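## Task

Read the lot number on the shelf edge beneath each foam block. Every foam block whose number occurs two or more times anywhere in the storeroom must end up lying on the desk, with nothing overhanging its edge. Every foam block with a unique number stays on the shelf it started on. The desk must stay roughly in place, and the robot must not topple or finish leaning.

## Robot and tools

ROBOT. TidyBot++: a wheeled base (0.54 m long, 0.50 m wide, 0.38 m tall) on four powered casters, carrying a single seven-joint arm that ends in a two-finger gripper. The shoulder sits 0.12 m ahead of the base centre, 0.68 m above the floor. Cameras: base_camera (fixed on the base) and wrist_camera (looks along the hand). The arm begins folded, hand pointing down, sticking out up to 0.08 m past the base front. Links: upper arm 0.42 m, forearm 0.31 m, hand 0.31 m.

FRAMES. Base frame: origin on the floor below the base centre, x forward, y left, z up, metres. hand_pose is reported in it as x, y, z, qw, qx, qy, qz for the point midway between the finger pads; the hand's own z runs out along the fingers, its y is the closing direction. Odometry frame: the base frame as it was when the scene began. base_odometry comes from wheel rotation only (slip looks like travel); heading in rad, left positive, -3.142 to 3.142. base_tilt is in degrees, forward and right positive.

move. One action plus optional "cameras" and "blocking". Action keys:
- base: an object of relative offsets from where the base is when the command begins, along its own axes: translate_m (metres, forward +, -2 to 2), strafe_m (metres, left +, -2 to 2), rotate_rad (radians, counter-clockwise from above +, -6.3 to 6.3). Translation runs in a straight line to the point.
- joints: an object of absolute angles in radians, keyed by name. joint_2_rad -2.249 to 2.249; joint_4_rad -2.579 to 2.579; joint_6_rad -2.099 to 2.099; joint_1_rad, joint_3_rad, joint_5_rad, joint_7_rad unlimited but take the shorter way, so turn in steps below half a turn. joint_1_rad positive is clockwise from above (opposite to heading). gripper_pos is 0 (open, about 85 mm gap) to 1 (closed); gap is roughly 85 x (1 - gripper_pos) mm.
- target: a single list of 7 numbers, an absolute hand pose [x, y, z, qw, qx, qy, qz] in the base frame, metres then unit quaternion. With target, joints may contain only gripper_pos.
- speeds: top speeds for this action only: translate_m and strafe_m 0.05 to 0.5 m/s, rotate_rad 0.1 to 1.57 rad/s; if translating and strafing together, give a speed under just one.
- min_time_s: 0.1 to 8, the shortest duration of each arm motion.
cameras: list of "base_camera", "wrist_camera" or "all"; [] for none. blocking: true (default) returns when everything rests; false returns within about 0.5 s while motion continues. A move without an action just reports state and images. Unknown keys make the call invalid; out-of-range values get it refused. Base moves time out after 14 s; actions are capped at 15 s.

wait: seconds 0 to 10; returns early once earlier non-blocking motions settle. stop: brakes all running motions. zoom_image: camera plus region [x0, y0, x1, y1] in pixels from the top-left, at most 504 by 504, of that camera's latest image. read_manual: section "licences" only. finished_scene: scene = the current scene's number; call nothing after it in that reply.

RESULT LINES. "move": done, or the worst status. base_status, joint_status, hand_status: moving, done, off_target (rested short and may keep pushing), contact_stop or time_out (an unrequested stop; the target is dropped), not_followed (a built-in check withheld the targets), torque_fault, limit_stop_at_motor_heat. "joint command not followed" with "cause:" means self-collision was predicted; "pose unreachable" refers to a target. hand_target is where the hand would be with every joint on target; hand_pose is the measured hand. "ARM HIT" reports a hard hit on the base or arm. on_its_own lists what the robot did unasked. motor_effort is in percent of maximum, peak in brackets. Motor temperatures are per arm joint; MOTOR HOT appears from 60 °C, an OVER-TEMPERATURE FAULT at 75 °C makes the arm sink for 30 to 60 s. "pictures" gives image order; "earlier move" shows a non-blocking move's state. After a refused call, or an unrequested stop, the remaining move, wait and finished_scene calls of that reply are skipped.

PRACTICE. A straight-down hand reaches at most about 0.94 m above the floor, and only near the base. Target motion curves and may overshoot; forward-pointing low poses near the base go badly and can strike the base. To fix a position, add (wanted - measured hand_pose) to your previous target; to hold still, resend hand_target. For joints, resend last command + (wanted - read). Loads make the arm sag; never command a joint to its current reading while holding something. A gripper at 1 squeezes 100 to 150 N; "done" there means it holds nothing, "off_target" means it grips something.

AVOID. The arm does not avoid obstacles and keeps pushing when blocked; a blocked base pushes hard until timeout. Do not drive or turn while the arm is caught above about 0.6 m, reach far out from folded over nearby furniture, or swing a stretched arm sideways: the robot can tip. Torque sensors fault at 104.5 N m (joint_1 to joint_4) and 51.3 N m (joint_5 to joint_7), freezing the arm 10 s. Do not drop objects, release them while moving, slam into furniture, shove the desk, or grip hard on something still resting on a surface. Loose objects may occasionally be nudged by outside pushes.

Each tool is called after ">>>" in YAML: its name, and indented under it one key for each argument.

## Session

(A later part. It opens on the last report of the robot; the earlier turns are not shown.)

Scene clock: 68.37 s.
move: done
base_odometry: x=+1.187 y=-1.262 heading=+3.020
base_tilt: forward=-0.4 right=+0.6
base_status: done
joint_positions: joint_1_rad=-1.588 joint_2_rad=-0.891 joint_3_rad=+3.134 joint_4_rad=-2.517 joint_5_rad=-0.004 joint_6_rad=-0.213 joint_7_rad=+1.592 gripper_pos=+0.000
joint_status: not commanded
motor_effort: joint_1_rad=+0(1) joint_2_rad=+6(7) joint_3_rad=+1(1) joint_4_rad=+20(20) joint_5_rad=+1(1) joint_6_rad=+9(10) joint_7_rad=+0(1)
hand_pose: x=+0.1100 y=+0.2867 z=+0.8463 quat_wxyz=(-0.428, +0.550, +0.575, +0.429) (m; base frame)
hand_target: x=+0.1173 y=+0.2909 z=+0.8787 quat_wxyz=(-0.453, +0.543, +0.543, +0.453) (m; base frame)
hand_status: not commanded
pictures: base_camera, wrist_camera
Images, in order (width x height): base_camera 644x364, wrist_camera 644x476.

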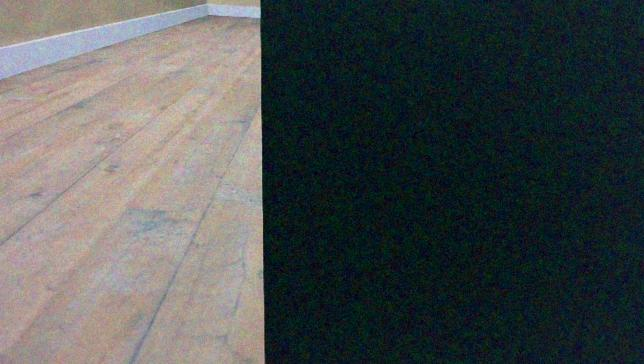

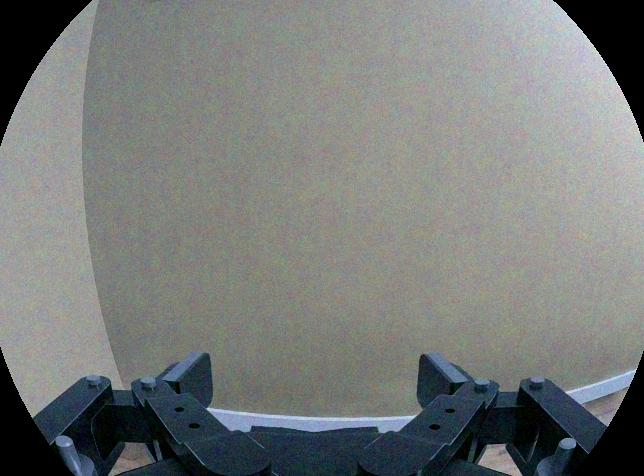

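>>> move:
  joints: {"joint_6_rad": -0.8}
  cameras: ["wrist_camera"]

>>> move:
  base: {"strafe_m": 0.36}
  speeds: {"strafe_m": 0.25}
  cameras: ["all"]

Scene clock: 70.73 s.
move: done
base_odometry: x=+1.187 y=-1.262 heading=+3.020
base_tilt: forward=-0.4 right=+0.6
base_status: not commanded
joint_positions: joint_1_rad=-1.588 joint_2_rad=-0.891 joint_3_rad=+3.134 joint_4_rad=-2.514 joint_5_rad=-0.004 joint_6_rad=-0.755 joint_7_rad=+1.592 gripper_pos=+0.000
joint_status: all done
motor_effort: joint_1_rad=-1(1) joint_2_rad=+6(8) joint_3_rad=+1(1) joint_4_rad=+18(20) joint_5_rad=+1(1) joint_6_rad=+6(9) joint_7_rad=+0(1)
hand_pose: x=+0.1121 y=+0.2018 z=+0.7049 quat_wxyz=(-0.263, +0.642, +0.670, +0.264) (m; base frame)
hand_target: x=+0.1176 y=+0.1949 z=+0.7046 quat_wxyz=(-0.256, +0.659, +0.659, +0.257) (m; base frame)
hand_status: not commanded
pictures: wrist_camera
Images, in order (width x height): wrist_camera 644x476.

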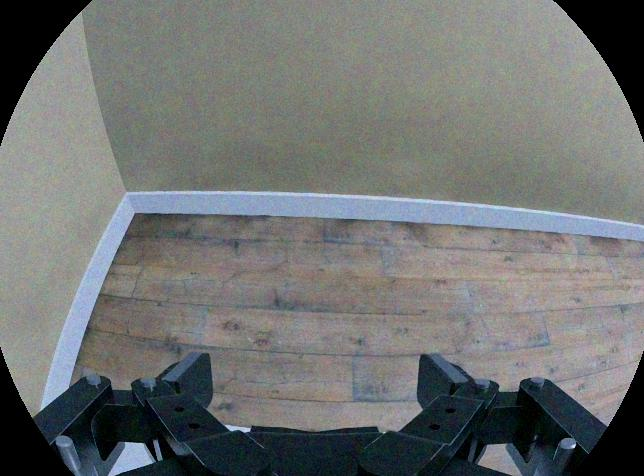

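Scene clock: 73.07 s.
move: done
base_odometry: x=+1.143 y=-1.619 heading=+3.020
base_tilt: forward=-0.4 right=+0.6
base_status: done
joint_positions: joint_1_rad=-1.588 joint_2_rad=-0.891 joint_3_rad=+3.134 joint_4_rad=-2.514 joint_5_rad=-0.004 joint_6_rad=-0.755 joint_7_rad=+1.592 gripper_pos=+0.000
joint_status: not commanded
motor_effort: joint_1_rad=+0(1) joint_2_rad=+7(8) joint_3_rad=+1(1) joint_4_rad=+18(19) joint_5_rad=+1(1) joint_6_rad=+6(7) joint_7_rad=-1(1)
hand_pose: x=+0.1121 y=+0.2018 z=+0.7049 quat_wxyz=(-0.263, +0.642, +0.670, +0.264) (m; base frame)
hand_target: x=+0.1176 y=+0.1949 z=+0.7046 quat_wxyz=(-0.256, +0.659, +0.659, +0.257) (m; base frame)
hand_status: not commanded
pictures: base_camera, wrist_camera
Images, in order (width x height): base_camera 644x364, wrist_camera 644x476.

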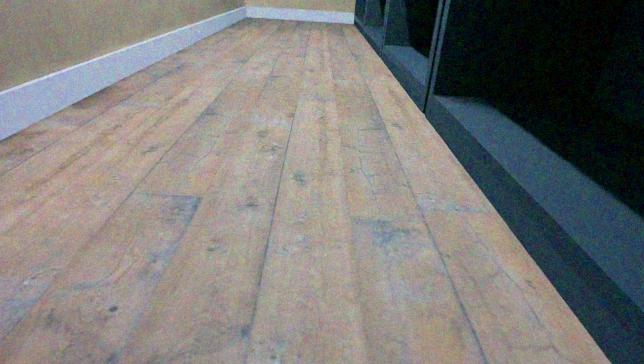

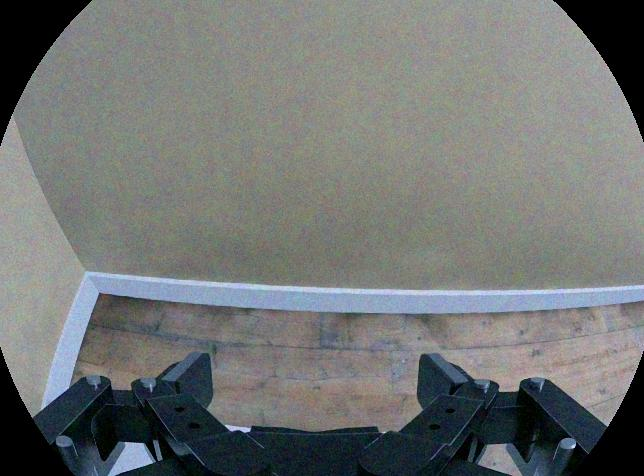

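>>> move:
  base: {"strafe_m": 0.22}
  speeds: {"strafe_m": 0.25}
  cameras: []

>>> move:
  joints: {"joint_1_rad": 0.0}
  cameras: []

>>> move:
  base: {"translate_m": 0.76}
  speeds: {"translate_m": 0.4}
  cameras: ["all"]

>>> move:
  joints: {"joint_1_rad": 1.57, "joint_6_rad": -0.4}
  cameras: ["wrist_camera"]

Scene clock: 75.53 s.
move: done
base_odometry: x=+1.117 y=-1.838 heading=+3.021
base_tilt: forward=-0.4 right=+0.6
base_status: done
joint_positions: joint_1_rad=-1.588 joint_2_rad=-0.891 joint_3_rad=+3.134 joint_4_rad=-2.514 joint_5_rad=-0.004 joint_6_rad=-0.755 joint_7_rad=+1.592 gripper_pos=+0.000
joint_status: not commanded
motor_effort: joint_1_rad=-1(1) joint_2_rad=+7(9) joint_3_rad=+1(1) joint_4_rad=+19(19) joint_5_rad=+1(1) joint_6_rad=+6(8) joint_7_rad=+0(1)
hand_pose: x=+0.1121 y=+0.2018 z=+0.7049 quat_wxyz=(-0.263, +0.642, +0.670, +0.264) (m; base frame)
hand_target: x=+0.1176 y=+0.1949 z=+0.7046 quat_wxyz=(-0.256, +0.659, +0.659, +0.257) (m; base frame)
hand_status: not commanded
pictures: none
No camera images: "cameras" was empty.

Scene clock: 78.33 s.
move: done
base_odometry: x=+1.117 y=-1.838 heading=+3.021
base_tilt: forward=-0.4 right=+0.6
base_status: not commanded
joint_positions: joint_1_rad=-0.018 joint_2_rad=-0.891 joint_3_rad=+3.134 joint_4_rad=-2.514 joint_5_rad=-0.004 joint_6_rad=-0.755 joint_7_rad=+1.592 gripper_pos=+0.000
joint_status: all done
motor_effort: joint_1_rad=+0(2) joint_2_rad=+7(8) joint_3_rad=+1(1) joint_4_rad=+18(19) joint_5_rad=+0(1) joint_6_rad=+7(7) joint_7_rad=+0(1)
hand_pose: x=+0.3208 y=+0.0072 z=+0.7049 quat_wxyz=(+0.000, +0.928, +0.021, +0.372) (m; base frame)
hand_target: x=+0.3139 y=+0.0016 z=+0.7046 quat_wxyz=(+0.000, +0.932, +0.000, +0.362) (m; base frame)
hand_status: not commanded
pictures: none
No camera images: "cameras" was empty.

Scene clock: 81.40 s.
move: done
base_odometry: x=+0.362 y=-1.746 heading=+3.021
base_tilt: forward=-0.4 right=+0.6
base_status: done
joint_positions: joint_1_rad=-0.018 joint_2_rad=-0.891 joint_3_rad=+3.134 joint_4_rad=-2.514 joint_5_rad=-0.004 joint_6_rad=-0.755 joint_7_rad=+1.592 gripper_pos=+0.000
joint_status: not commanded
motor_effort: joint_1_rad=+0(1) joint_2_rad=+7(9) joint_3_rad=+1(1) joint_4_rad=+18(19) joint_5_rad=+0(1) joint_6_rad=+6(7) joint_7_rad=+0(1)
hand_pose: x=+0.3208 y=+0.0071 z=+0.7049 quat_wxyz=(+0.000, +0.928, +0.021, +0.372) (m; base frame)
hand_target: x=+0.3139 y=+0.0016 z=+0.7046 quat_wxyz=(+0.000, +0.932, +0.000, +0.362) (m; base frame)
hand_status: not commanded
pictures: base_camera, wrist_camera
Images, in order (width x height): base_camera 644x364, wrist_camera 644x476.

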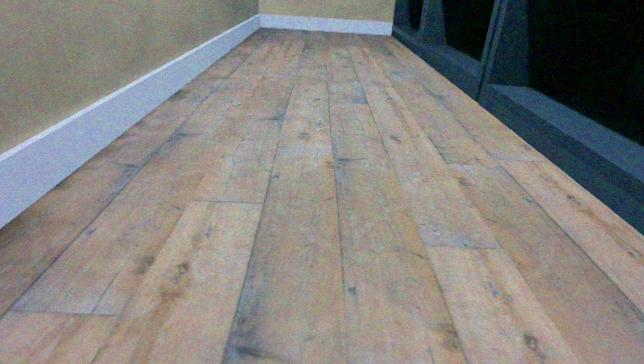

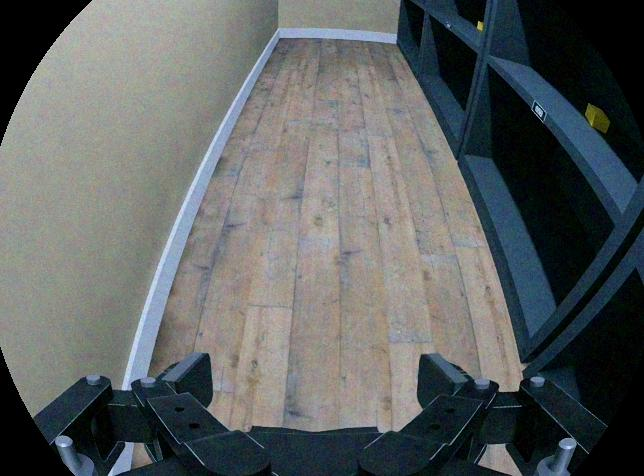

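Scene clock: 84.20 s.
move: done
base_odometry: x=+0.362 y=-1.746 heading=+3.021
base_tilt: forward=-0.3 right=+0.6
base_status: not commanded
joint_positions: joint_1_rad=+1.552 joint_2_rad=-0.891 joint_3_rad=+3.134 joint_4_rad=-2.514 joint_5_rad=-0.004 joint_6_rad=-0.467 joint_7_rad=+1.592 gripper_pos=+0.000
joint_status: all done
motor_effort: joint_1_rad=+0(2) joint_2_rad=+6(8) joint_3_rad=+1(1) joint_4_rad=+19(20) joint_5_rad=+1(1) joint_6_rad=+7(9) joint_7_rad=+0(1)
hand_pose: x=+0.1277 y=-0.2569 z=+0.7755 quat_wxyz=(+0.355, +0.625, -0.597, +0.355) (m; base frame)
hand_target: x=+0.1210 y=-0.2677 z=+0.8046 quat_wxyz=(+0.382, +0.596, -0.594, +0.382) (m; base frame)
hand_status: not commanded
pictures: wrist_camera
Images, in order (width x height): wrist_camera 644x476.

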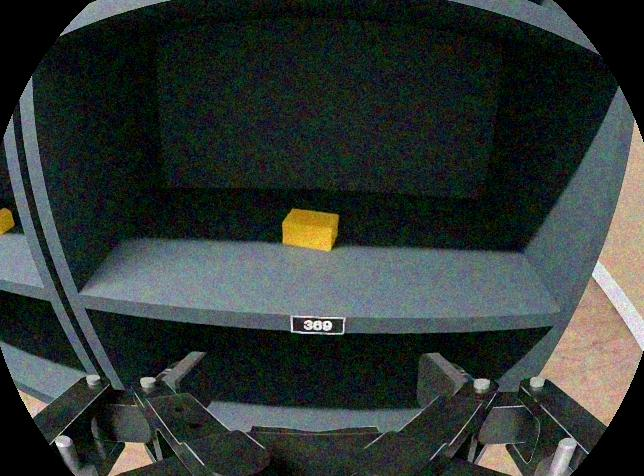

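>>> zoom_image:
  camera: "wrist_camera"
  region: [280, 305, 360, 345]

>>> move:
  joints: {"joint_6_rad": 0.2}
  cameras: ["wrist_camera"]

Scaled by 6.300.

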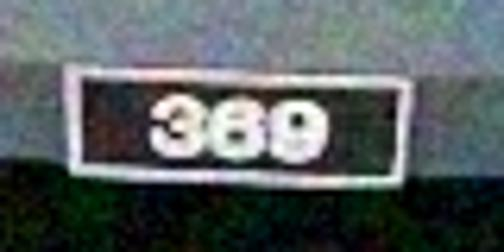

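Scene clock: 85.70 s.
move: done
base_odometry: x=+0.362 y=-1.746 heading=+3.021
base_tilt: forward=-0.4 right=+0.6
base_status: not commanded
joint_positions: joint_1_rad=+1.552 joint_2_rad=-0.891 joint_3_rad=+3.134 joint_4_rad=-2.512 joint_5_rad=-0.004 joint_6_rad=+0.134 joint_7_rad=+1.592 gripper_pos=+0.000
joint_status: all done
motor_effort: joint_1_rad=+0(1) joint_2_rad=+6(7) joint_3_rad=+1(1) joint_4_rad=+19(21) joint_5_rad=+1(1) joint_6_rad=+9(10) joint_7_rad=+0(1)
hand_pose: x=+0.1290 y=-0.2967 z=+0.9565 quat_wxyz=(+0.520, +0.490, -0.467, +0.521) (m; base frame)
hand_target: x=+0.1213 y=-0.2914 z=+0.9871 quat_wxyz=(+0.540, +0.456, -0.455, +0.541) (m; base frame)
hand_status: not commanded
pictures: wrist_camera
Images, in order (width x height): wrist_camera 644x476.

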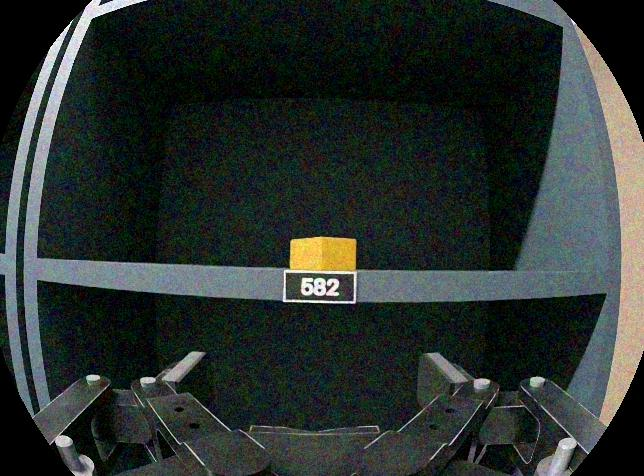

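>>> move:
  base: {"translate_m": 0.85}
  speeds: {"translate_m": 0.4}
  cameras: ["all"]

>>> move:
  joints: {"joint_6_rad": -0.4}
  cameras: ["wrist_camera"]

Scene clock: 89.23 s.
move: done
base_odometry: x=-0.481 y=-1.644 heading=+3.022
base_tilt: forward=-0.3 right=+0.6
base_status: done
joint_positions: joint_1_rad=+1.553 joint_2_rad=-0.891 joint_3_rad=+3.134 joint_4_rad=-2.512 joint_5_rad=-0.004 joint_6_rad=+0.134 joint_7_rad=+1.592 gripper_pos=+0.000
joint_status: not commanded
motor_effort: joint_1_rad=+0(1) joint_2_rad=+5(6) joint_3_rad=+1(2) joint_4_rad=+20(21) joint_5_rad=+1(1) joint_6_rad=+9(10) joint_7_rad=-1(1)
hand_pose: x=+0.1284 y=-0.2968 z=+0.9565 quat_wxyz=(+0.521, +0.489, -0.468, +0.520) (m; base frame)
hand_target: x=+0.1213 y=-0.2914 z=+0.9871 quat_wxyz=(+0.540, +0.456, -0.455, +0.541) (m; base frame)
hand_status: not commanded
pictures: base_camera, wrist_camera
Images, in order (width x height): base_camera 644x364, wrist_camera 644x476.

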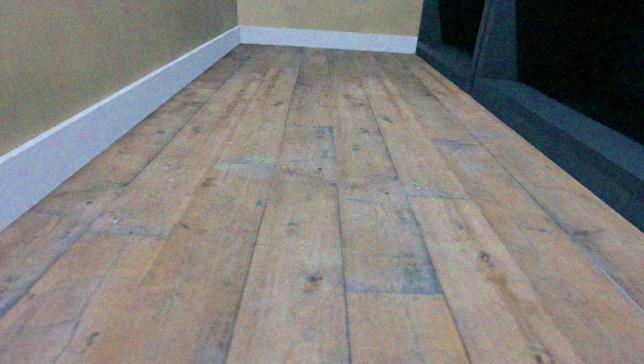

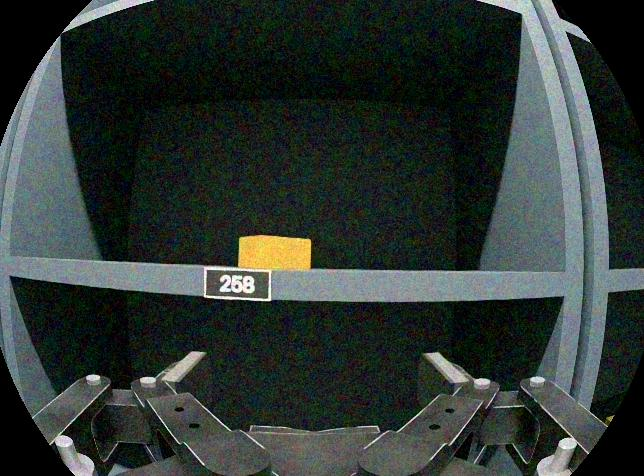

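Scene clock: 90.50 s.
move: done
base_odometry: x=-0.481 y=-1.644 heading=+3.022
base_tilt: forward=-0.3 right=+0.6
base_status: not commanded
joint_positions: joint_1_rad=+1.553 joint_2_rad=-0.891 joint_3_rad=+3.134 joint_4_rad=-2.510 joint_5_rad=-0.004 joint_6_rad=-0.356 joint_7_rad=+1.592 gripper_pos=+0.000
joint_status: all done
motor_effort: joint_1_rad=+0(1) joint_2_rad=+6(7) joint_3_rad=+1(1) joint_4_rad=+19(21) joint_5_rad=+1(1) joint_6_rad=+9(10) joint_7_rad=+0(1)
hand_pose: x=+0.1276 y=-0.2727 z=+0.8084 quat_wxyz=(+0.390, +0.603, -0.577, +0.389) (m; base frame)
hand_target: x=+0.1210 y=-0.2677 z=+0.8046 quat_wxyz=(+0.382, +0.596, -0.594, +0.382) (m; base frame)
hand_status: not commanded
pictures: wrist_camera
Images, in order (width x height): wrist_camera 644x476.

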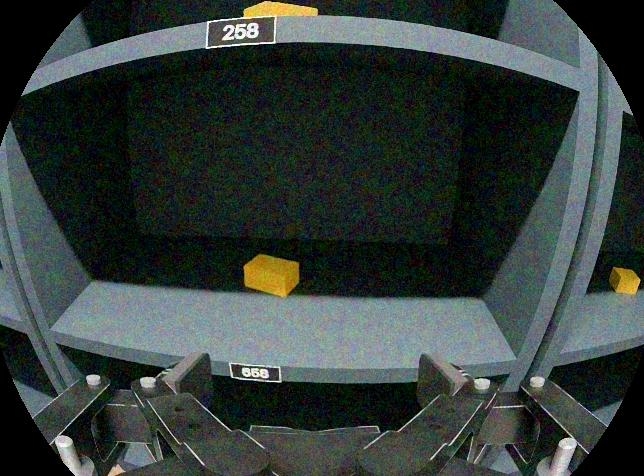

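>>> zoom_image:
  camera: "wrist_camera"
  region: [220, 355, 290, 390]

>>> move:
  base: {"translate_m": 0.8}
  speeds: {"translate_m": 0.4}
  cameras: ["all"]

>>> move:
  joints: {"joint_6_rad": -0.5}
  cameras: ["wrist_camera"]

Scaled by 7.200.

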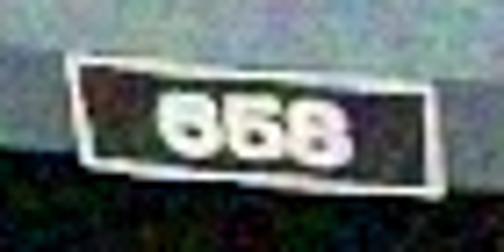

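Scene clock: 98.80 s.
move: done
base_odometry: x=-1.276 y=-1.549 heading=+3.022
base_tilt: forward=-0.3 right=+0.6
base_status: done
joint_positions: joint_1_rad=+1.554 joint_2_rad=-0.891 joint_3_rad=+3.134 joint_4_rad=-2.510 joint_5_rad=-0.004 joint_6_rad=-0.356 joint_7_rad=+1.592 gripper_pos=+0.000
joint_status: not commanded
motor_effort: joint_1_rad=+0(1) joint_2_rad=+5(7) joint_3_rad=+1(2) joint_4_rad=+20(20) joint_5_rad=+1(1) joint_6_rad=+8(9) joint_7_rad=+0(1)
hand_pose: x=+0.1274 y=-0.2727 z=+0.8084 quat_wxyz=(+0.390, +0.603, -0.577, +0.389) (m; base frame)
hand_target: x=+0.1210 y=-0.2677 z=+0.8046 quat_wxyz=(+0.382, +0.596, -0.594, +0.382) (m; base frame)
hand_status: not commanded
pictures: base_camera, wrist_camera
Images, in order (width x height): base_camera 644x364, wrist_camera 644x476.

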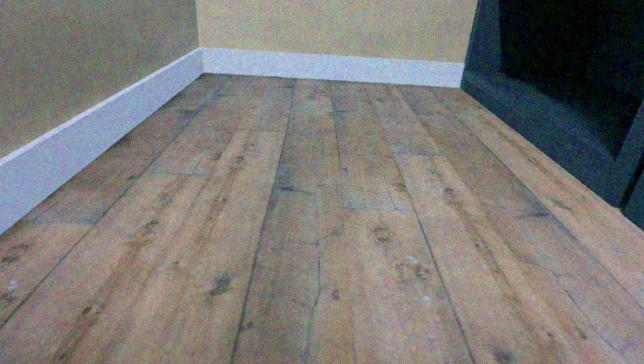

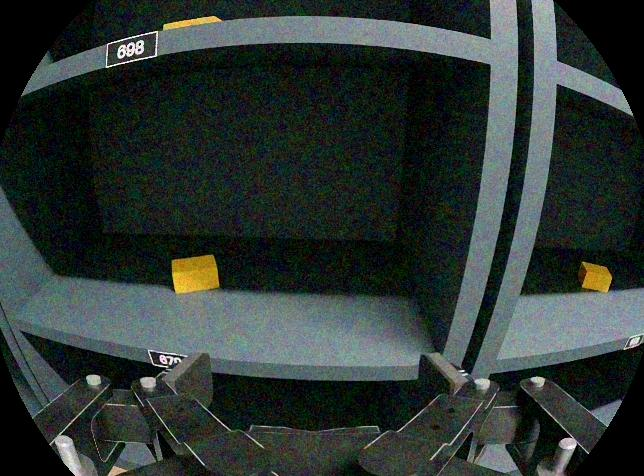

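Scene clock: 99.40 s.
move: done
base_odometry: x=-1.276 y=-1.549 heading=+3.022
base_tilt: forward=-0.3 right=+0.6
base_status: not commanded
joint_positions: joint_1_rad=+1.554 joint_2_rad=-0.891 joint_3_rad=+3.134 joint_4_rad=-2.510 joint_5_rad=-0.004 joint_6_rad=-0.464 joint_7_rad=+1.592 gripper_pos=+0.000
joint_status: all done
motor_effort: joint_1_rad=-1(1) joint_2_rad=+7(7) joint_3_rad=+1(1) joint_4_rad=+19(21) joint_5_rad=+1(1) joint_6_rad=+8(10) joint_7_rad=+0(0)
hand_pose: x=+0.1271 y=-0.2579 z=+0.7783 quat_wxyz=(+0.357, +0.623, -0.597, +0.356) (m; base frame)
hand_target: x=+0.1209 y=-0.2533 z=+0.7770 quat_wxyz=(+0.352, +0.614, -0.613, +0.352) (m; base frame)
hand_status: not commanded
pictures: wrist_camera
Images, in order (width x height): wrist_camera 644x476.

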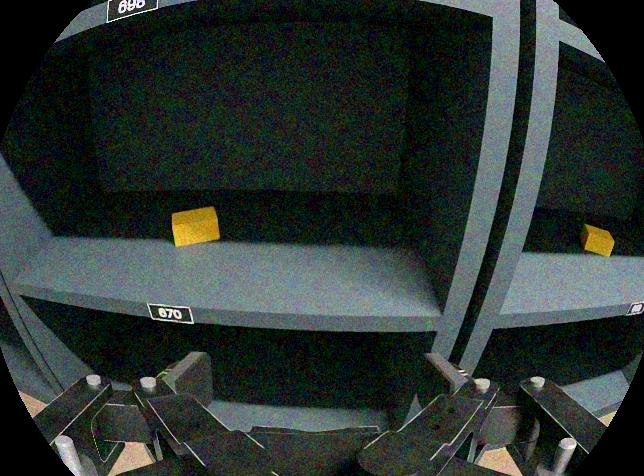

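>>> move:
  base: {"translate_m": 0.8}
  speeds: {"translate_m": 0.4}
  cameras: ["all"]

>>> move:
  joints: {"joint_6_rad": 0.05}
  cameras: ["wrist_camera"]

Scene clock: 103.00 s.
move: done
base_odometry: x=-2.070 y=-1.453 heading=+3.022
base_tilt: forward=-0.3 right=+0.6
base_status: done
joint_positions: joint_1_rad=+1.555 joint_2_rad=-0.891 joint_3_rad=+3.134 joint_4_rad=-2.510 joint_5_rad=-0.004 joint_6_rad=-0.464 joint_7_rad=+1.592 gripper_pos=+0.000
joint_status: not commanded
motor_effort: joint_1_rad=+0(1) joint_2_rad=+6(7) joint_3_rad=+1(2) joint_4_rad=+19(20) joint_5_rad=+1(1) joint_6_rad=+8(9) joint_7_rad=+0(1)
hand_pose: x=+0.1269 y=-0.2579 z=+0.7783 quat_wxyz=(+0.357, +0.623, -0.597, +0.356) (m; base frame)
hand_target: x=+0.1209 y=-0.2533 z=+0.7770 quat_wxyz=(+0.352, +0.614, -0.613, +0.352) (m; base frame)
hand_status: not commanded
pictures: base_camera, wrist_camera
Images, in order (width x height): base_camera 644x364, wrist_camera 644x476.

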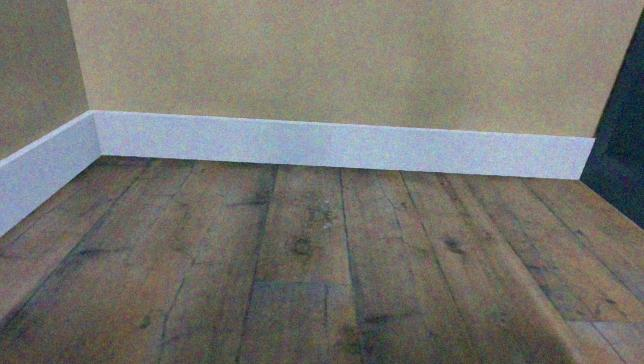

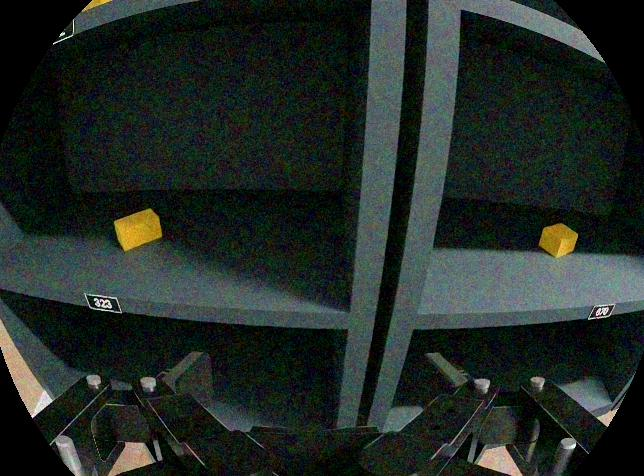

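Scene clock: 104.23 s.
move: done
base_odometry: x=-2.070 y=-1.453 heading=+3.022
base_tilt: forward=-0.3 right=+0.6
base_status: not commanded
joint_positions: joint_1_rad=+1.555 joint_2_rad=-0.891 joint_3_rad=+3.134 joint_4_rad=-2.510 joint_5_rad=-0.004 joint_6_rad=-0.004 joint_7_rad=+1.592 gripper_pos=+0.000
joint_status: all done
motor_effort: joint_1_rad=-1(1) joint_2_rad=+6(7) joint_3_rad=+1(1) joint_4_rad=+19(22) joint_5_rad=+1(1) joint_6_rad=+10(10) joint_7_rad=+0(1)
hand_pose: x=+0.1279 y=-0.2975 z=+0.9146 quat_wxyz=(+0.487, +0.524, -0.502, +0.486) (m; base frame)
hand_target: x=+0.1212 y=-0.2958 z=+0.9406 quat_wxyz=(+0.505, +0.495, -0.494, +0.506) (m; base frame)
hand_status: not commanded
pictures: wrist_camera
Images, in order (width x height): wrist_camera 644x476.

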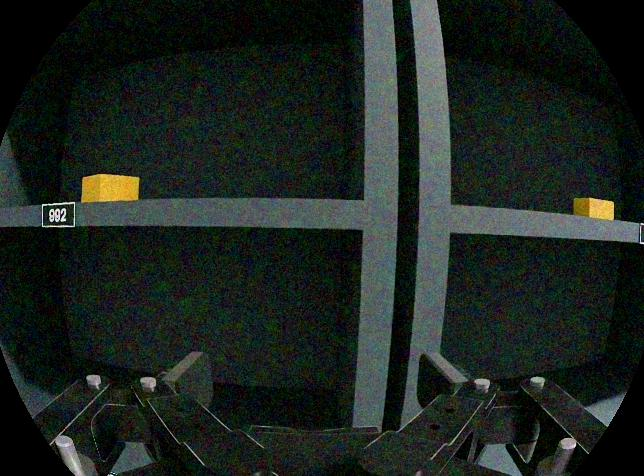

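>>> zoom_image:
  camera: "wrist_camera"
  region: [30, 190, 110, 240]

>>> move:
  joints: {"joint_6_rad": -0.6}
  cameras: ["wrist_camera"]

>>> zoom_image:
  camera: "wrist_camera"
  region: [70, 215, 150, 265]

Scaled by 6.300.

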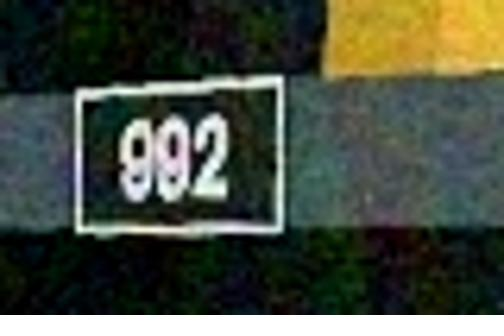

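Scene clock: 105.90 s.
move: done
base_odometry: x=-2.070 y=-1.453 heading=+3.022
base_tilt: forward=-0.3 right=+0.6
base_status: not commanded
joint_positions: joint_1_rad=+1.555 joint_2_rad=-0.891 joint_3_rad=+3.134 joint_4_rad=-2.509 joint_5_rad=-0.004 joint_6_rad=-0.554 joint_7_rad=+1.592 gripper_pos=+0.000
joint_status: all done
motor_effort: joint_1_rad=-1(1) joint_2_rad=+7(7) joint_3_rad=+1(1) joint_4_rad=+18(22) joint_5_rad=+1(1) joint_6_rad=+8(10) joint_7_rad=+0(1)
hand_pose: x=+0.1266 y=-0.2433 z=+0.7552 quat_wxyz=(+0.330, +0.639, -0.612, +0.329) (m; base frame)
hand_target: x=+0.1209 y=-0.2363 z=+0.7510 quat_wxyz=(+0.321, +0.631, -0.630, +0.321) (m; base frame)
hand_status: not commanded
pictures: wrist_camera
Images, in order (width x height): wrist_camera 644x476.

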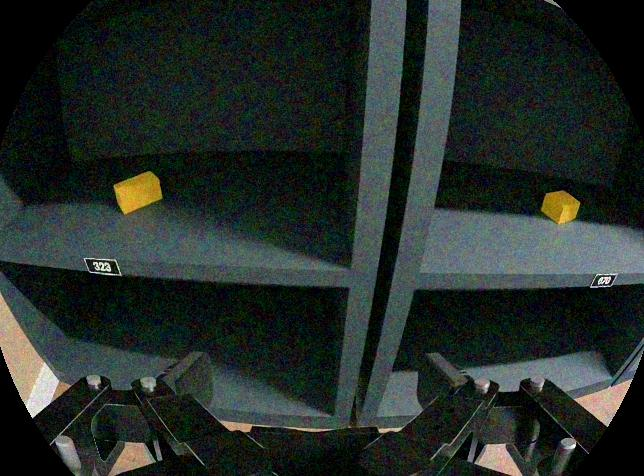

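Scaled by 6.300.

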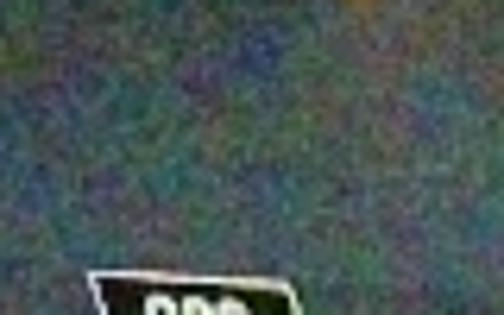

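>>> move:
  base: {"translate_m": -0.6}
  joints: {"joint_6_rad": 0.0}
  speeds: {"translate_m": 0.4}
  cameras: ["all"]

Scene clock: 109.70 s.
move: done
base_odometry: x=-1.474 y=-1.525 heading=+3.022
base_tilt: forward=-0.4 right=+0.6
base_status: done
joint_positions: joint_1_rad=+1.556 joint_2_rad=-0.893 joint_3_rad=+3.135 joint_4_rad=-2.508 joint_5_rad=-0.004 joint_6_rad=-0.055 joint_7_rad=+1.592 gripper_pos=+0.000
joint_status: all done
motor_effort: joint_1_rad=+0(1) joint_2_rad=+6(7) joint_3_rad=+1(2) joint_4_rad=+20(21) joint_5_rad=+1(1) joint_6_rad=+9(10) joint_7_rad=+0(1)
hand_pose: x=+0.1270 y=-0.2960 z=+0.9007 quat_wxyz=(+0.475, +0.535, -0.514, +0.474) (m; base frame)
hand_target: x=+0.1212 y=-0.2958 z=+0.9251 quat_wxyz=(+0.492, +0.508, -0.507, +0.493) (m; base frame)
hand_status: not commanded
pictures: base_camera, wrist_camera
Images, in order (width x height): base_camera 644x364, wrist_camera 644x476.

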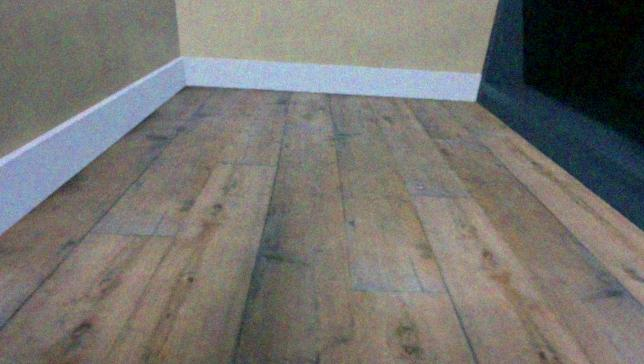

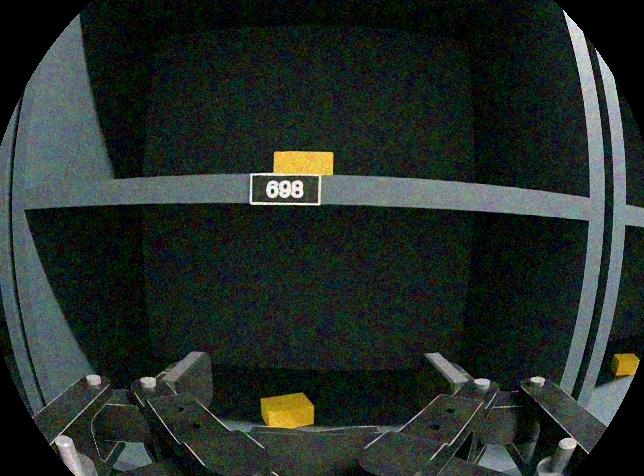

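>>> move:
  joints: {"joint_2_rad": -0.2, "joint_4_rad": -0.8, "joint_6_rad": -1.67}
  min_time_s: 2
  cameras: ["wrist_camera"]

Scene clock: 113.40 s.
move: done
base_odometry: x=-1.474 y=-1.525 heading=+3.022
base_tilt: forward=-0.4 right=+0.6
base_status: not commanded
joint_positions: joint_1_rad=+1.556 joint_2_rad=-0.222 joint_3_rad=+3.135 joint_4_rad=-0.827 joint_5_rad=-0.004 joint_6_rad=-1.612 joint_7_rad=+1.592 gripper_pos=+0.000
joint_status: all done
motor_effort: joint_1_rad=-1(1) joint_2_rad=-6(7) joint_3_rad=+0(1) joint_4_rad=+12(22) joint_5_rad=+1(1) joint_6_rad=+7(10) joint_7_rad=+0(1)
hand_pose: x=+0.1293 y=-0.3342 z=+1.1633 quat_wxyz=(+0.314, +0.647, -0.619, +0.316) (m; base frame)
hand_target: x=+0.1213 y=-0.3321 z=+1.1533 quat_wxyz=(+0.298, +0.642, -0.640, +0.299) (m; base frame)
hand_status: not commanded
pictures: wrist_camera
Images, in order (width x height): wrist_camera 644x476.

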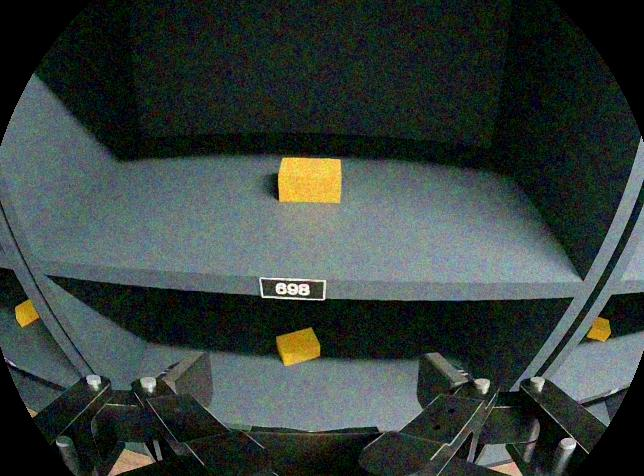

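>>> zoom_image:
  camera: "wrist_camera"
  region: [230, 120, 390, 310]

Scaled by 2.653.

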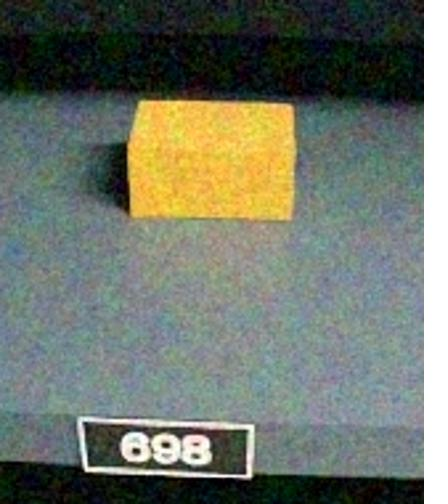

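>>> move:
  base: {"translate_m": -0.343, "strafe_m": 0.13}
  speeds: {"translate_m": 0.3}
  cameras: ["wrist_camera"]

>>> move:
  joints: {"joint_1_rad": 1.571, "joint_2_rad": 0.5, "joint_3_rad": 3.14, "joint_4_rad": -0.628, "joint_5_rad": -0.991, "joint_6_rad": -1.582, "joint_7_rad": 2.63}
  min_time_s: 3
  cameras: ["all"]

Scene clock: 124.43 s.
move: done
base_odometry: x=-1.149 y=-1.695 heading=+3.022
base_tilt: forward=-0.4 right=+0.6
base_status: done
joint_positions: joint_1_rad=+1.557 joint_2_rad=-0.216 joint_3_rad=+3.135 joint_4_rad=-0.826 joint_5_rad=-0.004 joint_6_rad=-1.615 joint_7_rad=+1.592 gripper_pos=+0.000
joint_status: not commanded
motor_effort: joint_1_rad=-1(1) joint_2_rad=-5(7) joint_3_rad=+0(2) joint_4_rad=+12(14) joint_5_rad=+1(2) joint_6_rad=+8(8) joint_7_rad=+0(1)
hand_pose: x=+0.1292 y=-0.3365 z=+1.1611 quat_wxyz=(+0.312, +0.648, -0.620, +0.314) (m; base frame)
hand_target: x=+0.1213 y=-0.3321 z=+1.1533 quat_wxyz=(+0.298, +0.642, -0.640, +0.299) (m; base frame)
hand_status: not commanded
pictures: wrist_camera
Images, in order (width x height): wrist_camera 644x476.

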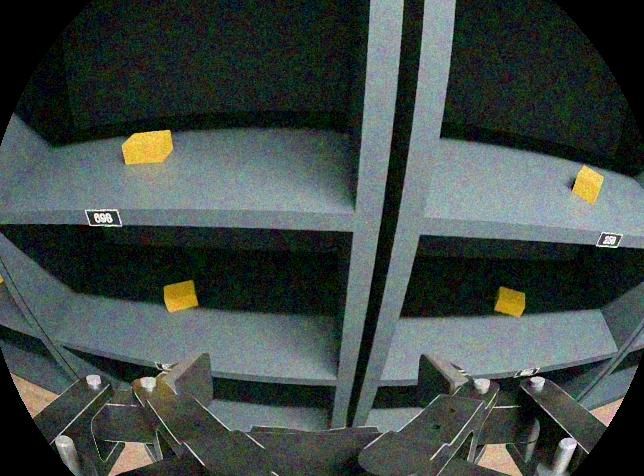

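Scene clock: 128.10 s.
move: done
base_odometry: x=-1.149 y=-1.695 heading=+3.022
base_tilt: forward=-0.4 right=+0.6
base_status: not commanded
joint_positions: joint_1_rad=+1.557 joint_2_rad=+0.465 joint_3_rad=+3.135 joint_4_rad=-0.655 joint_5_rad=-0.915 joint_6_rad=-1.615 joint_7_rad=+2.586 gripper_pos=+0.000
joint_status: all done
motor_effort: joint_1_rad=+0(2) joint_2_rad=-28(31) joint_3_rad=-2(2) joint_4_rad=+14(15) joint_5_rad=-6(7) joint_6_rad=+4(8) joint_7_rad=+0(1)
hand_pose: x=+0.3765 y=-0.5365 z=+1.0191 quat_wxyz=(+0.052, +0.875, -0.128, +0.463) (m; base frame)
hand_target: x=+0.3810 y=-0.5552 z=+1.0307 quat_wxyz=(+0.065, +0.858, -0.113, +0.496) (m; base frame)
hand_status: not commanded
pictures: base_camera, wrist_camera
Images, in order (width x height): base_camera 644x364, wrist_camera 644x476.

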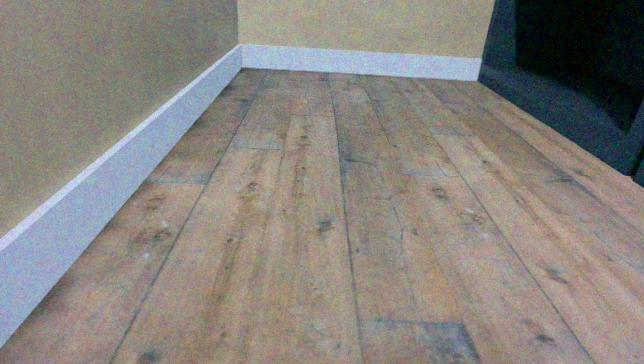

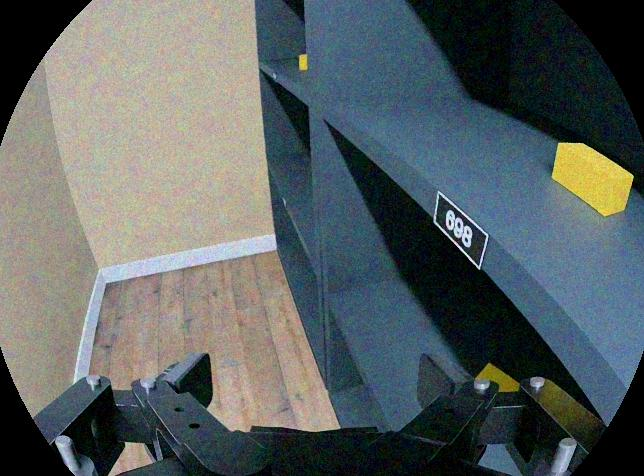

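>>> zoom_image:
  camera: "wrist_camera"
  region: [430, 110, 640, 290]

Scaled by 2.400.

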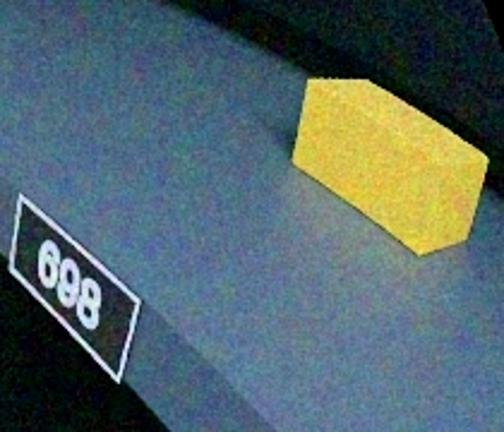

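>>> move:
  joints: {"joint_1_rad": 1.585, "joint_2_rad": 0.535, "joint_3_rad": 3.145, "joint_4_rad": -0.601, "joint_5_rad": -1.0286, "joint_6_rad": -1.484, "joint_7_rad": 2.632}
  min_time_s: 1.5
  cameras: ["wrist_camera"]

Scene clock: 134.37 s.
move: done
base_odometry: x=-1.149 y=-1.695 heading=+3.022
base_tilt: forward=-0.4 right=+0.6
base_status: not commanded
joint_positions: joint_1_rad=+1.566 joint_2_rad=+0.487 joint_3_rad=+3.135 joint_4_rad=-0.630 joint_5_rad=-0.953 joint_6_rad=-1.543 joint_7_rad=+2.589 gripper_pos=+0.000
joint_status: all done
motor_effort: joint_1_rad=+0(2) joint_2_rad=-29(30) joint_3_rad=-2(3) joint_4_rad=+15(16) joint_5_rad=-6(7) joint_6_rad=+4(5) joint_7_rad=+0(1)
hand_pose: x=+0.3788 y=-0.5632 z=+1.0346 quat_wxyz=(+0.079, +0.857, -0.138, +0.491) (m; base frame)
hand_target: x=+0.3763 y=-0.5959 z=+1.0422 quat_wxyz=(+0.100, +0.835, -0.137, +0.524) (m; base frame)
hand_status: not commanded
pictures: wrist_camera
Images, in order (width x height): wrist_camera 644x476.

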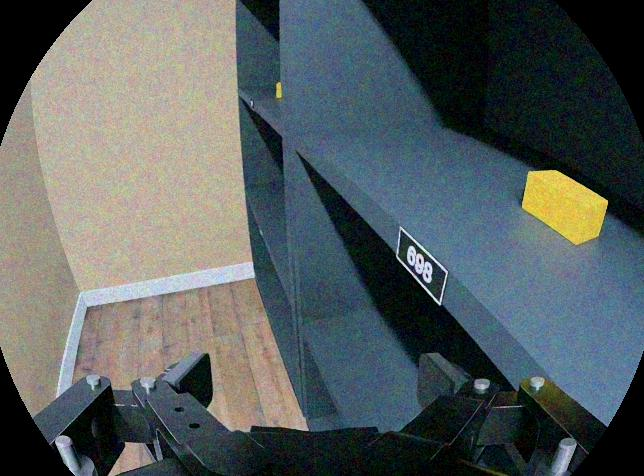

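>>> zoom_image:
  camera: "wrist_camera"
  region: [490, 150, 630, 260]

Scaled by 3.600.

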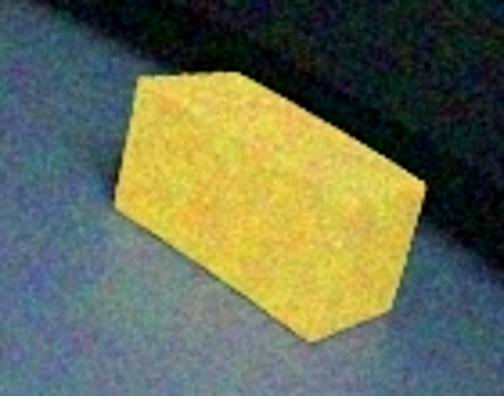

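>>> move:
  joints: {"joint_1_rad": 1.447}
  base: {"translate_m": -0.037, "strafe_m": -0.2}
  speeds: {"strafe_m": 0.15}
  cameras: ["all"]

Scene clock: 137.77 s.
move: done
base_odometry: x=-1.088 y=-1.501 heading=+3.021
base_tilt: forward=-0.3 right=+0.6
base_status: done
joint_positions: joint_1_rad=+1.452 joint_2_rad=+0.499 joint_3_rad=+3.136 joint_4_rad=-0.627 joint_5_rad=-0.958 joint_6_rad=-1.538 joint_7_rad=+2.589 gripper_pos=+0.000
joint_status: all done
motor_effort: joint_1_rad=-1(3) joint_2_rad=-29(32) joint_3_rad=-2(3) joint_4_rad=+14(16) joint_5_rad=-6(7) joint_6_rad=+5(5) joint_7_rad=+0(1)
hand_pose: x=+0.4425 y=-0.5351 z=+1.0307 quat_wxyz=(+0.048, +0.862, -0.091, +0.497) (m; base frame)
hand_target: x=+0.4558 y=-0.5548 z=+1.0422 quat_wxyz=(+0.063, +0.842, -0.079, +0.530) (m; base frame)
hand_status: not commanded
pictures: base_camera, wrist_camera
Images, in order (width x height): base_camera 644x364, wrist_camera 644x476.

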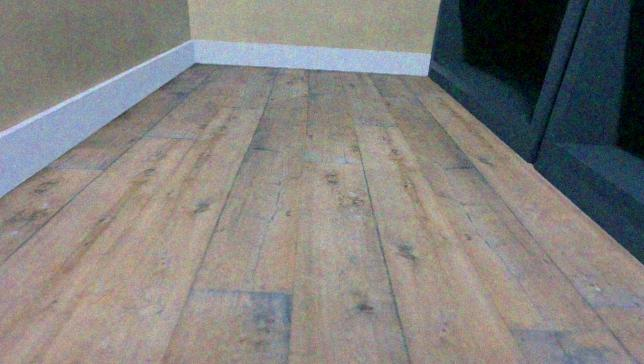

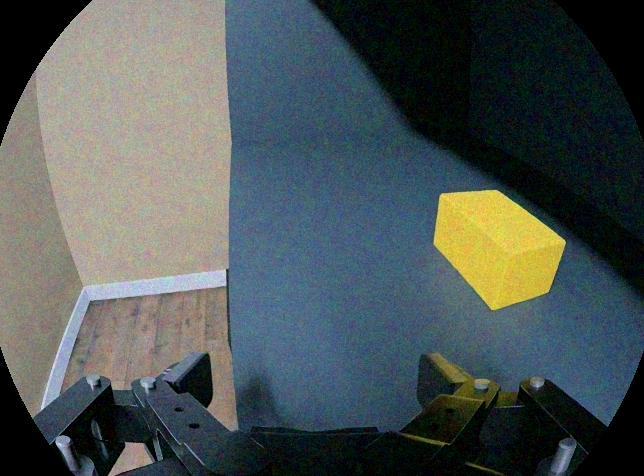

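>>> zoom_image:
  camera: "wrist_camera"
  region: [420, 170, 580, 320]

Scaled by 3.150.

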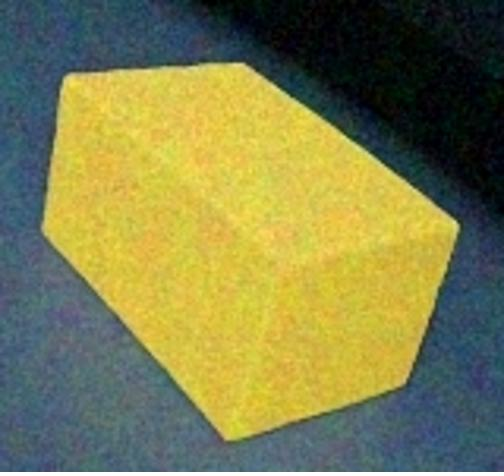

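>>> move:
  base: {"translate_m": 0.018, "strafe_m": -0.147}
  speeds: {"strafe_m": 0.12}
  cameras: ["all"]

Scene clock: 140.50 s.
move: done
base_odometry: x=-1.088 y=-1.353 heading=+3.021
base_tilt: forward=-0.4 right=+0.6
base_status: done
joint_positions: joint_1_rad=+1.452 joint_2_rad=+0.503 joint_3_rad=+3.136 joint_4_rad=-0.626 joint_5_rad=-0.959 joint_6_rad=-1.536 joint_7_rad=+2.589 gripper_pos=+0.000
joint_status: not commanded
motor_effort: joint_1_rad=+0(2) joint_2_rad=-30(32) joint_3_rad=-2(3) joint_4_rad=+15(15) joint_5_rad=-6(7) joint_6_rad=+4(5) joint_7_rad=+0(1)
hand_pose: x=+0.4429 y=-0.5370 z=+1.0290 quat_wxyz=(+0.047, +0.862, -0.092, +0.497) (m; base frame)
hand_target: x=+0.4558 y=-0.5548 z=+1.0422 quat_wxyz=(+0.063, +0.842, -0.079, +0.530) (m; base frame)
hand_status: not commanded
pictures: base_camera, wrist_camera
Images, in order (width x height): base_camera 644x364, wrist_camera 644x476.

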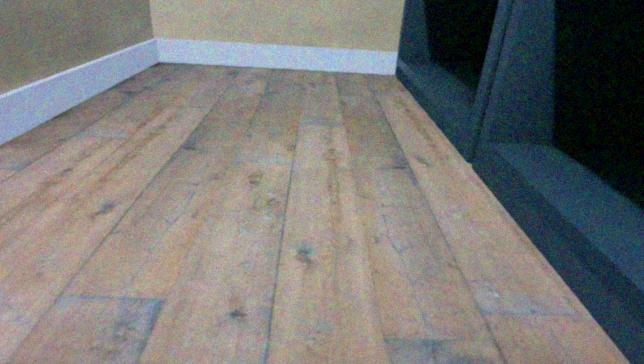

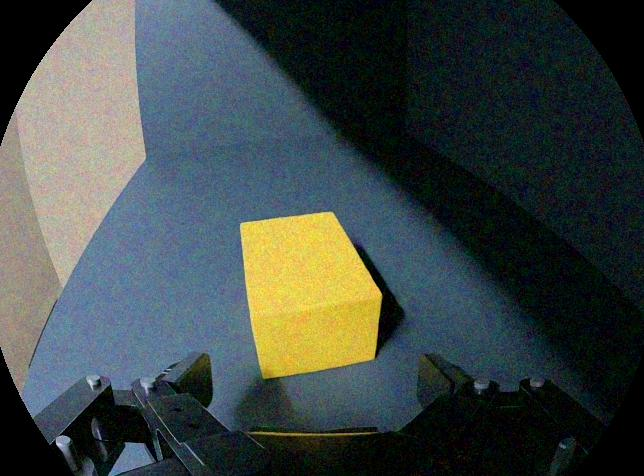

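>>> move:
  base: {"translate_m": 0.059, "strafe_m": -0.006}
  speeds: {"translate_m": 0.06}
  cameras: ["wrist_camera"]

Scene clock: 142.47 s.
move: done
base_odometry: x=-1.146 y=-1.339 heading=+3.021
base_tilt: forward=-0.3 right=+0.6
base_status: done
joint_positions: joint_1_rad=+1.451 joint_2_rad=+0.503 joint_3_rad=+3.136 joint_4_rad=-0.626 joint_5_rad=-0.959 joint_6_rad=-1.536 joint_7_rad=+2.589 gripper_pos=+0.000
joint_status: not commanded
motor_effort: joint_1_rad=-1(4) joint_2_rad=-29(30) joint_3_rad=-2(4) joint_4_rad=+15(15) joint_5_rad=-6(7) joint_6_rad=+4(5) joint_7_rad=+0(1)
hand_pose: x=+0.4433 y=-0.5368 z=+1.0291 quat_wxyz=(+0.047, +0.862, -0.092, +0.497) (m; base frame)
hand_target: x=+0.4558 y=-0.5548 z=+1.0422 quat_wxyz=(+0.063, +0.842, -0.079, +0.530) (m; base frame)
hand_status: not commanded
pictures: wrist_camera
Images, in order (width x height): wrist_camera 644x476.

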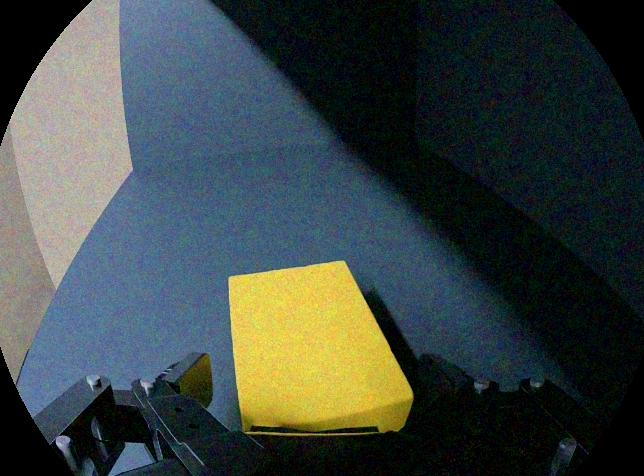

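>>> move:
  joints: {"gripper_pos": 0.25}
  cameras: ["wrist_camera"]

>>> move:
  joints: {"gripper_pos": 0.42}
  cameras: ["wrist_camera"]

Scene clock: 144.47 s.
move: done
base_odometry: x=-1.146 y=-1.339 heading=+3.021
base_tilt: forward=-0.3 right=+0.6
base_status: not commanded
joint_positions: joint_1_rad=+1.451 joint_2_rad=+0.503 joint_3_rad=+3.136 joint_4_rad=-0.626 joint_5_rad=-0.959 joint_6_rad=-1.536 joint_7_rad=+2.589 gripper_pos=+0.250
joint_status: all done
motor_effort: joint_1_rad=+0(1) joint_2_rad=-29(30) joint_3_rad=-2(2) joint_4_rad=+15(15) joint_5_rad=-6(7) joint_6_rad=+4(5) joint_7_rad=+0(0)
hand_pose: x=+0.4433 y=-0.5368 z=+1.0292 quat_wxyz=(+0.047, +0.862, -0.092, +0.497) (m; base frame)
hand_target: x=+0.4558 y=-0.5548 z=+1.0422 quat_wxyz=(+0.063, +0.842, -0.079, +0.530) (m; base frame)
hand_status: not commanded
pictures: wrist_camera
Images, in order (width x height): wrist_camera 644x476.

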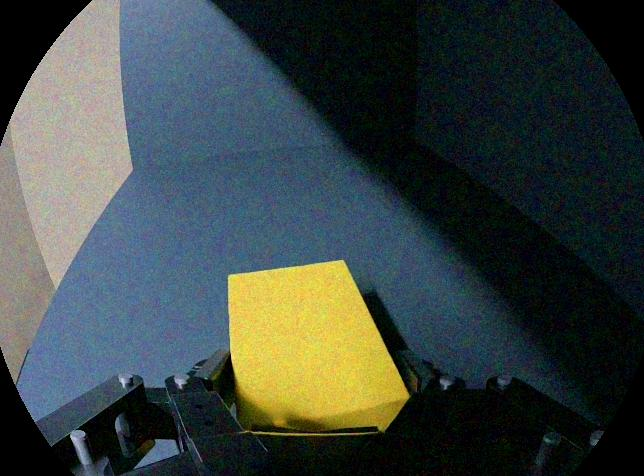

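Scene clock: 145.07 s.
move: off_target
base_odometry: x=-1.146 y=-1.339 heading=+3.021
base_tilt: forward=-0.3 right=+0.6
base_status: not commanded
joint_positions: joint_1_rad=+1.451 joint_2_rad=+0.503 joint_3_rad=+3.136 joint_4_rad=-0.623 joint_5_rad=-0.961 joint_6_rad=-1.536 joint_7_rad=+2.589 gripper_pos=+0.379
joint_status: gripper_pos off_target (ended at +0.379, target +0.420)
motor_effort: joint_1_rad=-1(2) joint_2_rad=-29(29) joint_3_rad=-2(2) joint_4_rad=+14(15) joint_5_rad=-6(6) joint_6_rad=+4(4) joint_7_rad=+0(0)
hand_pose: x=+0.4437 y=-0.5366 z=+1.0307 quat_wxyz=(+0.048, +0.861, -0.091, +0.498) (m; base frame)
hand_target: x=+0.4558 y=-0.5548 z=+1.0422 quat_wxyz=(+0.063, +0.842, -0.079, +0.530) (m; base frame)
hand_status: not commanded
pictures: wrist_camera
Images, in order (width x height): wrist_camera 644x476.

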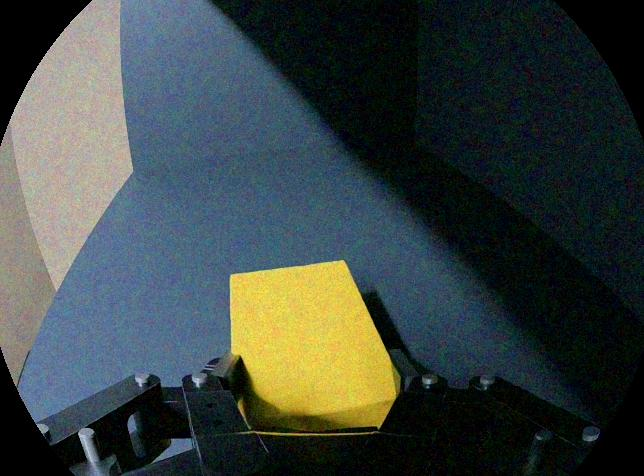

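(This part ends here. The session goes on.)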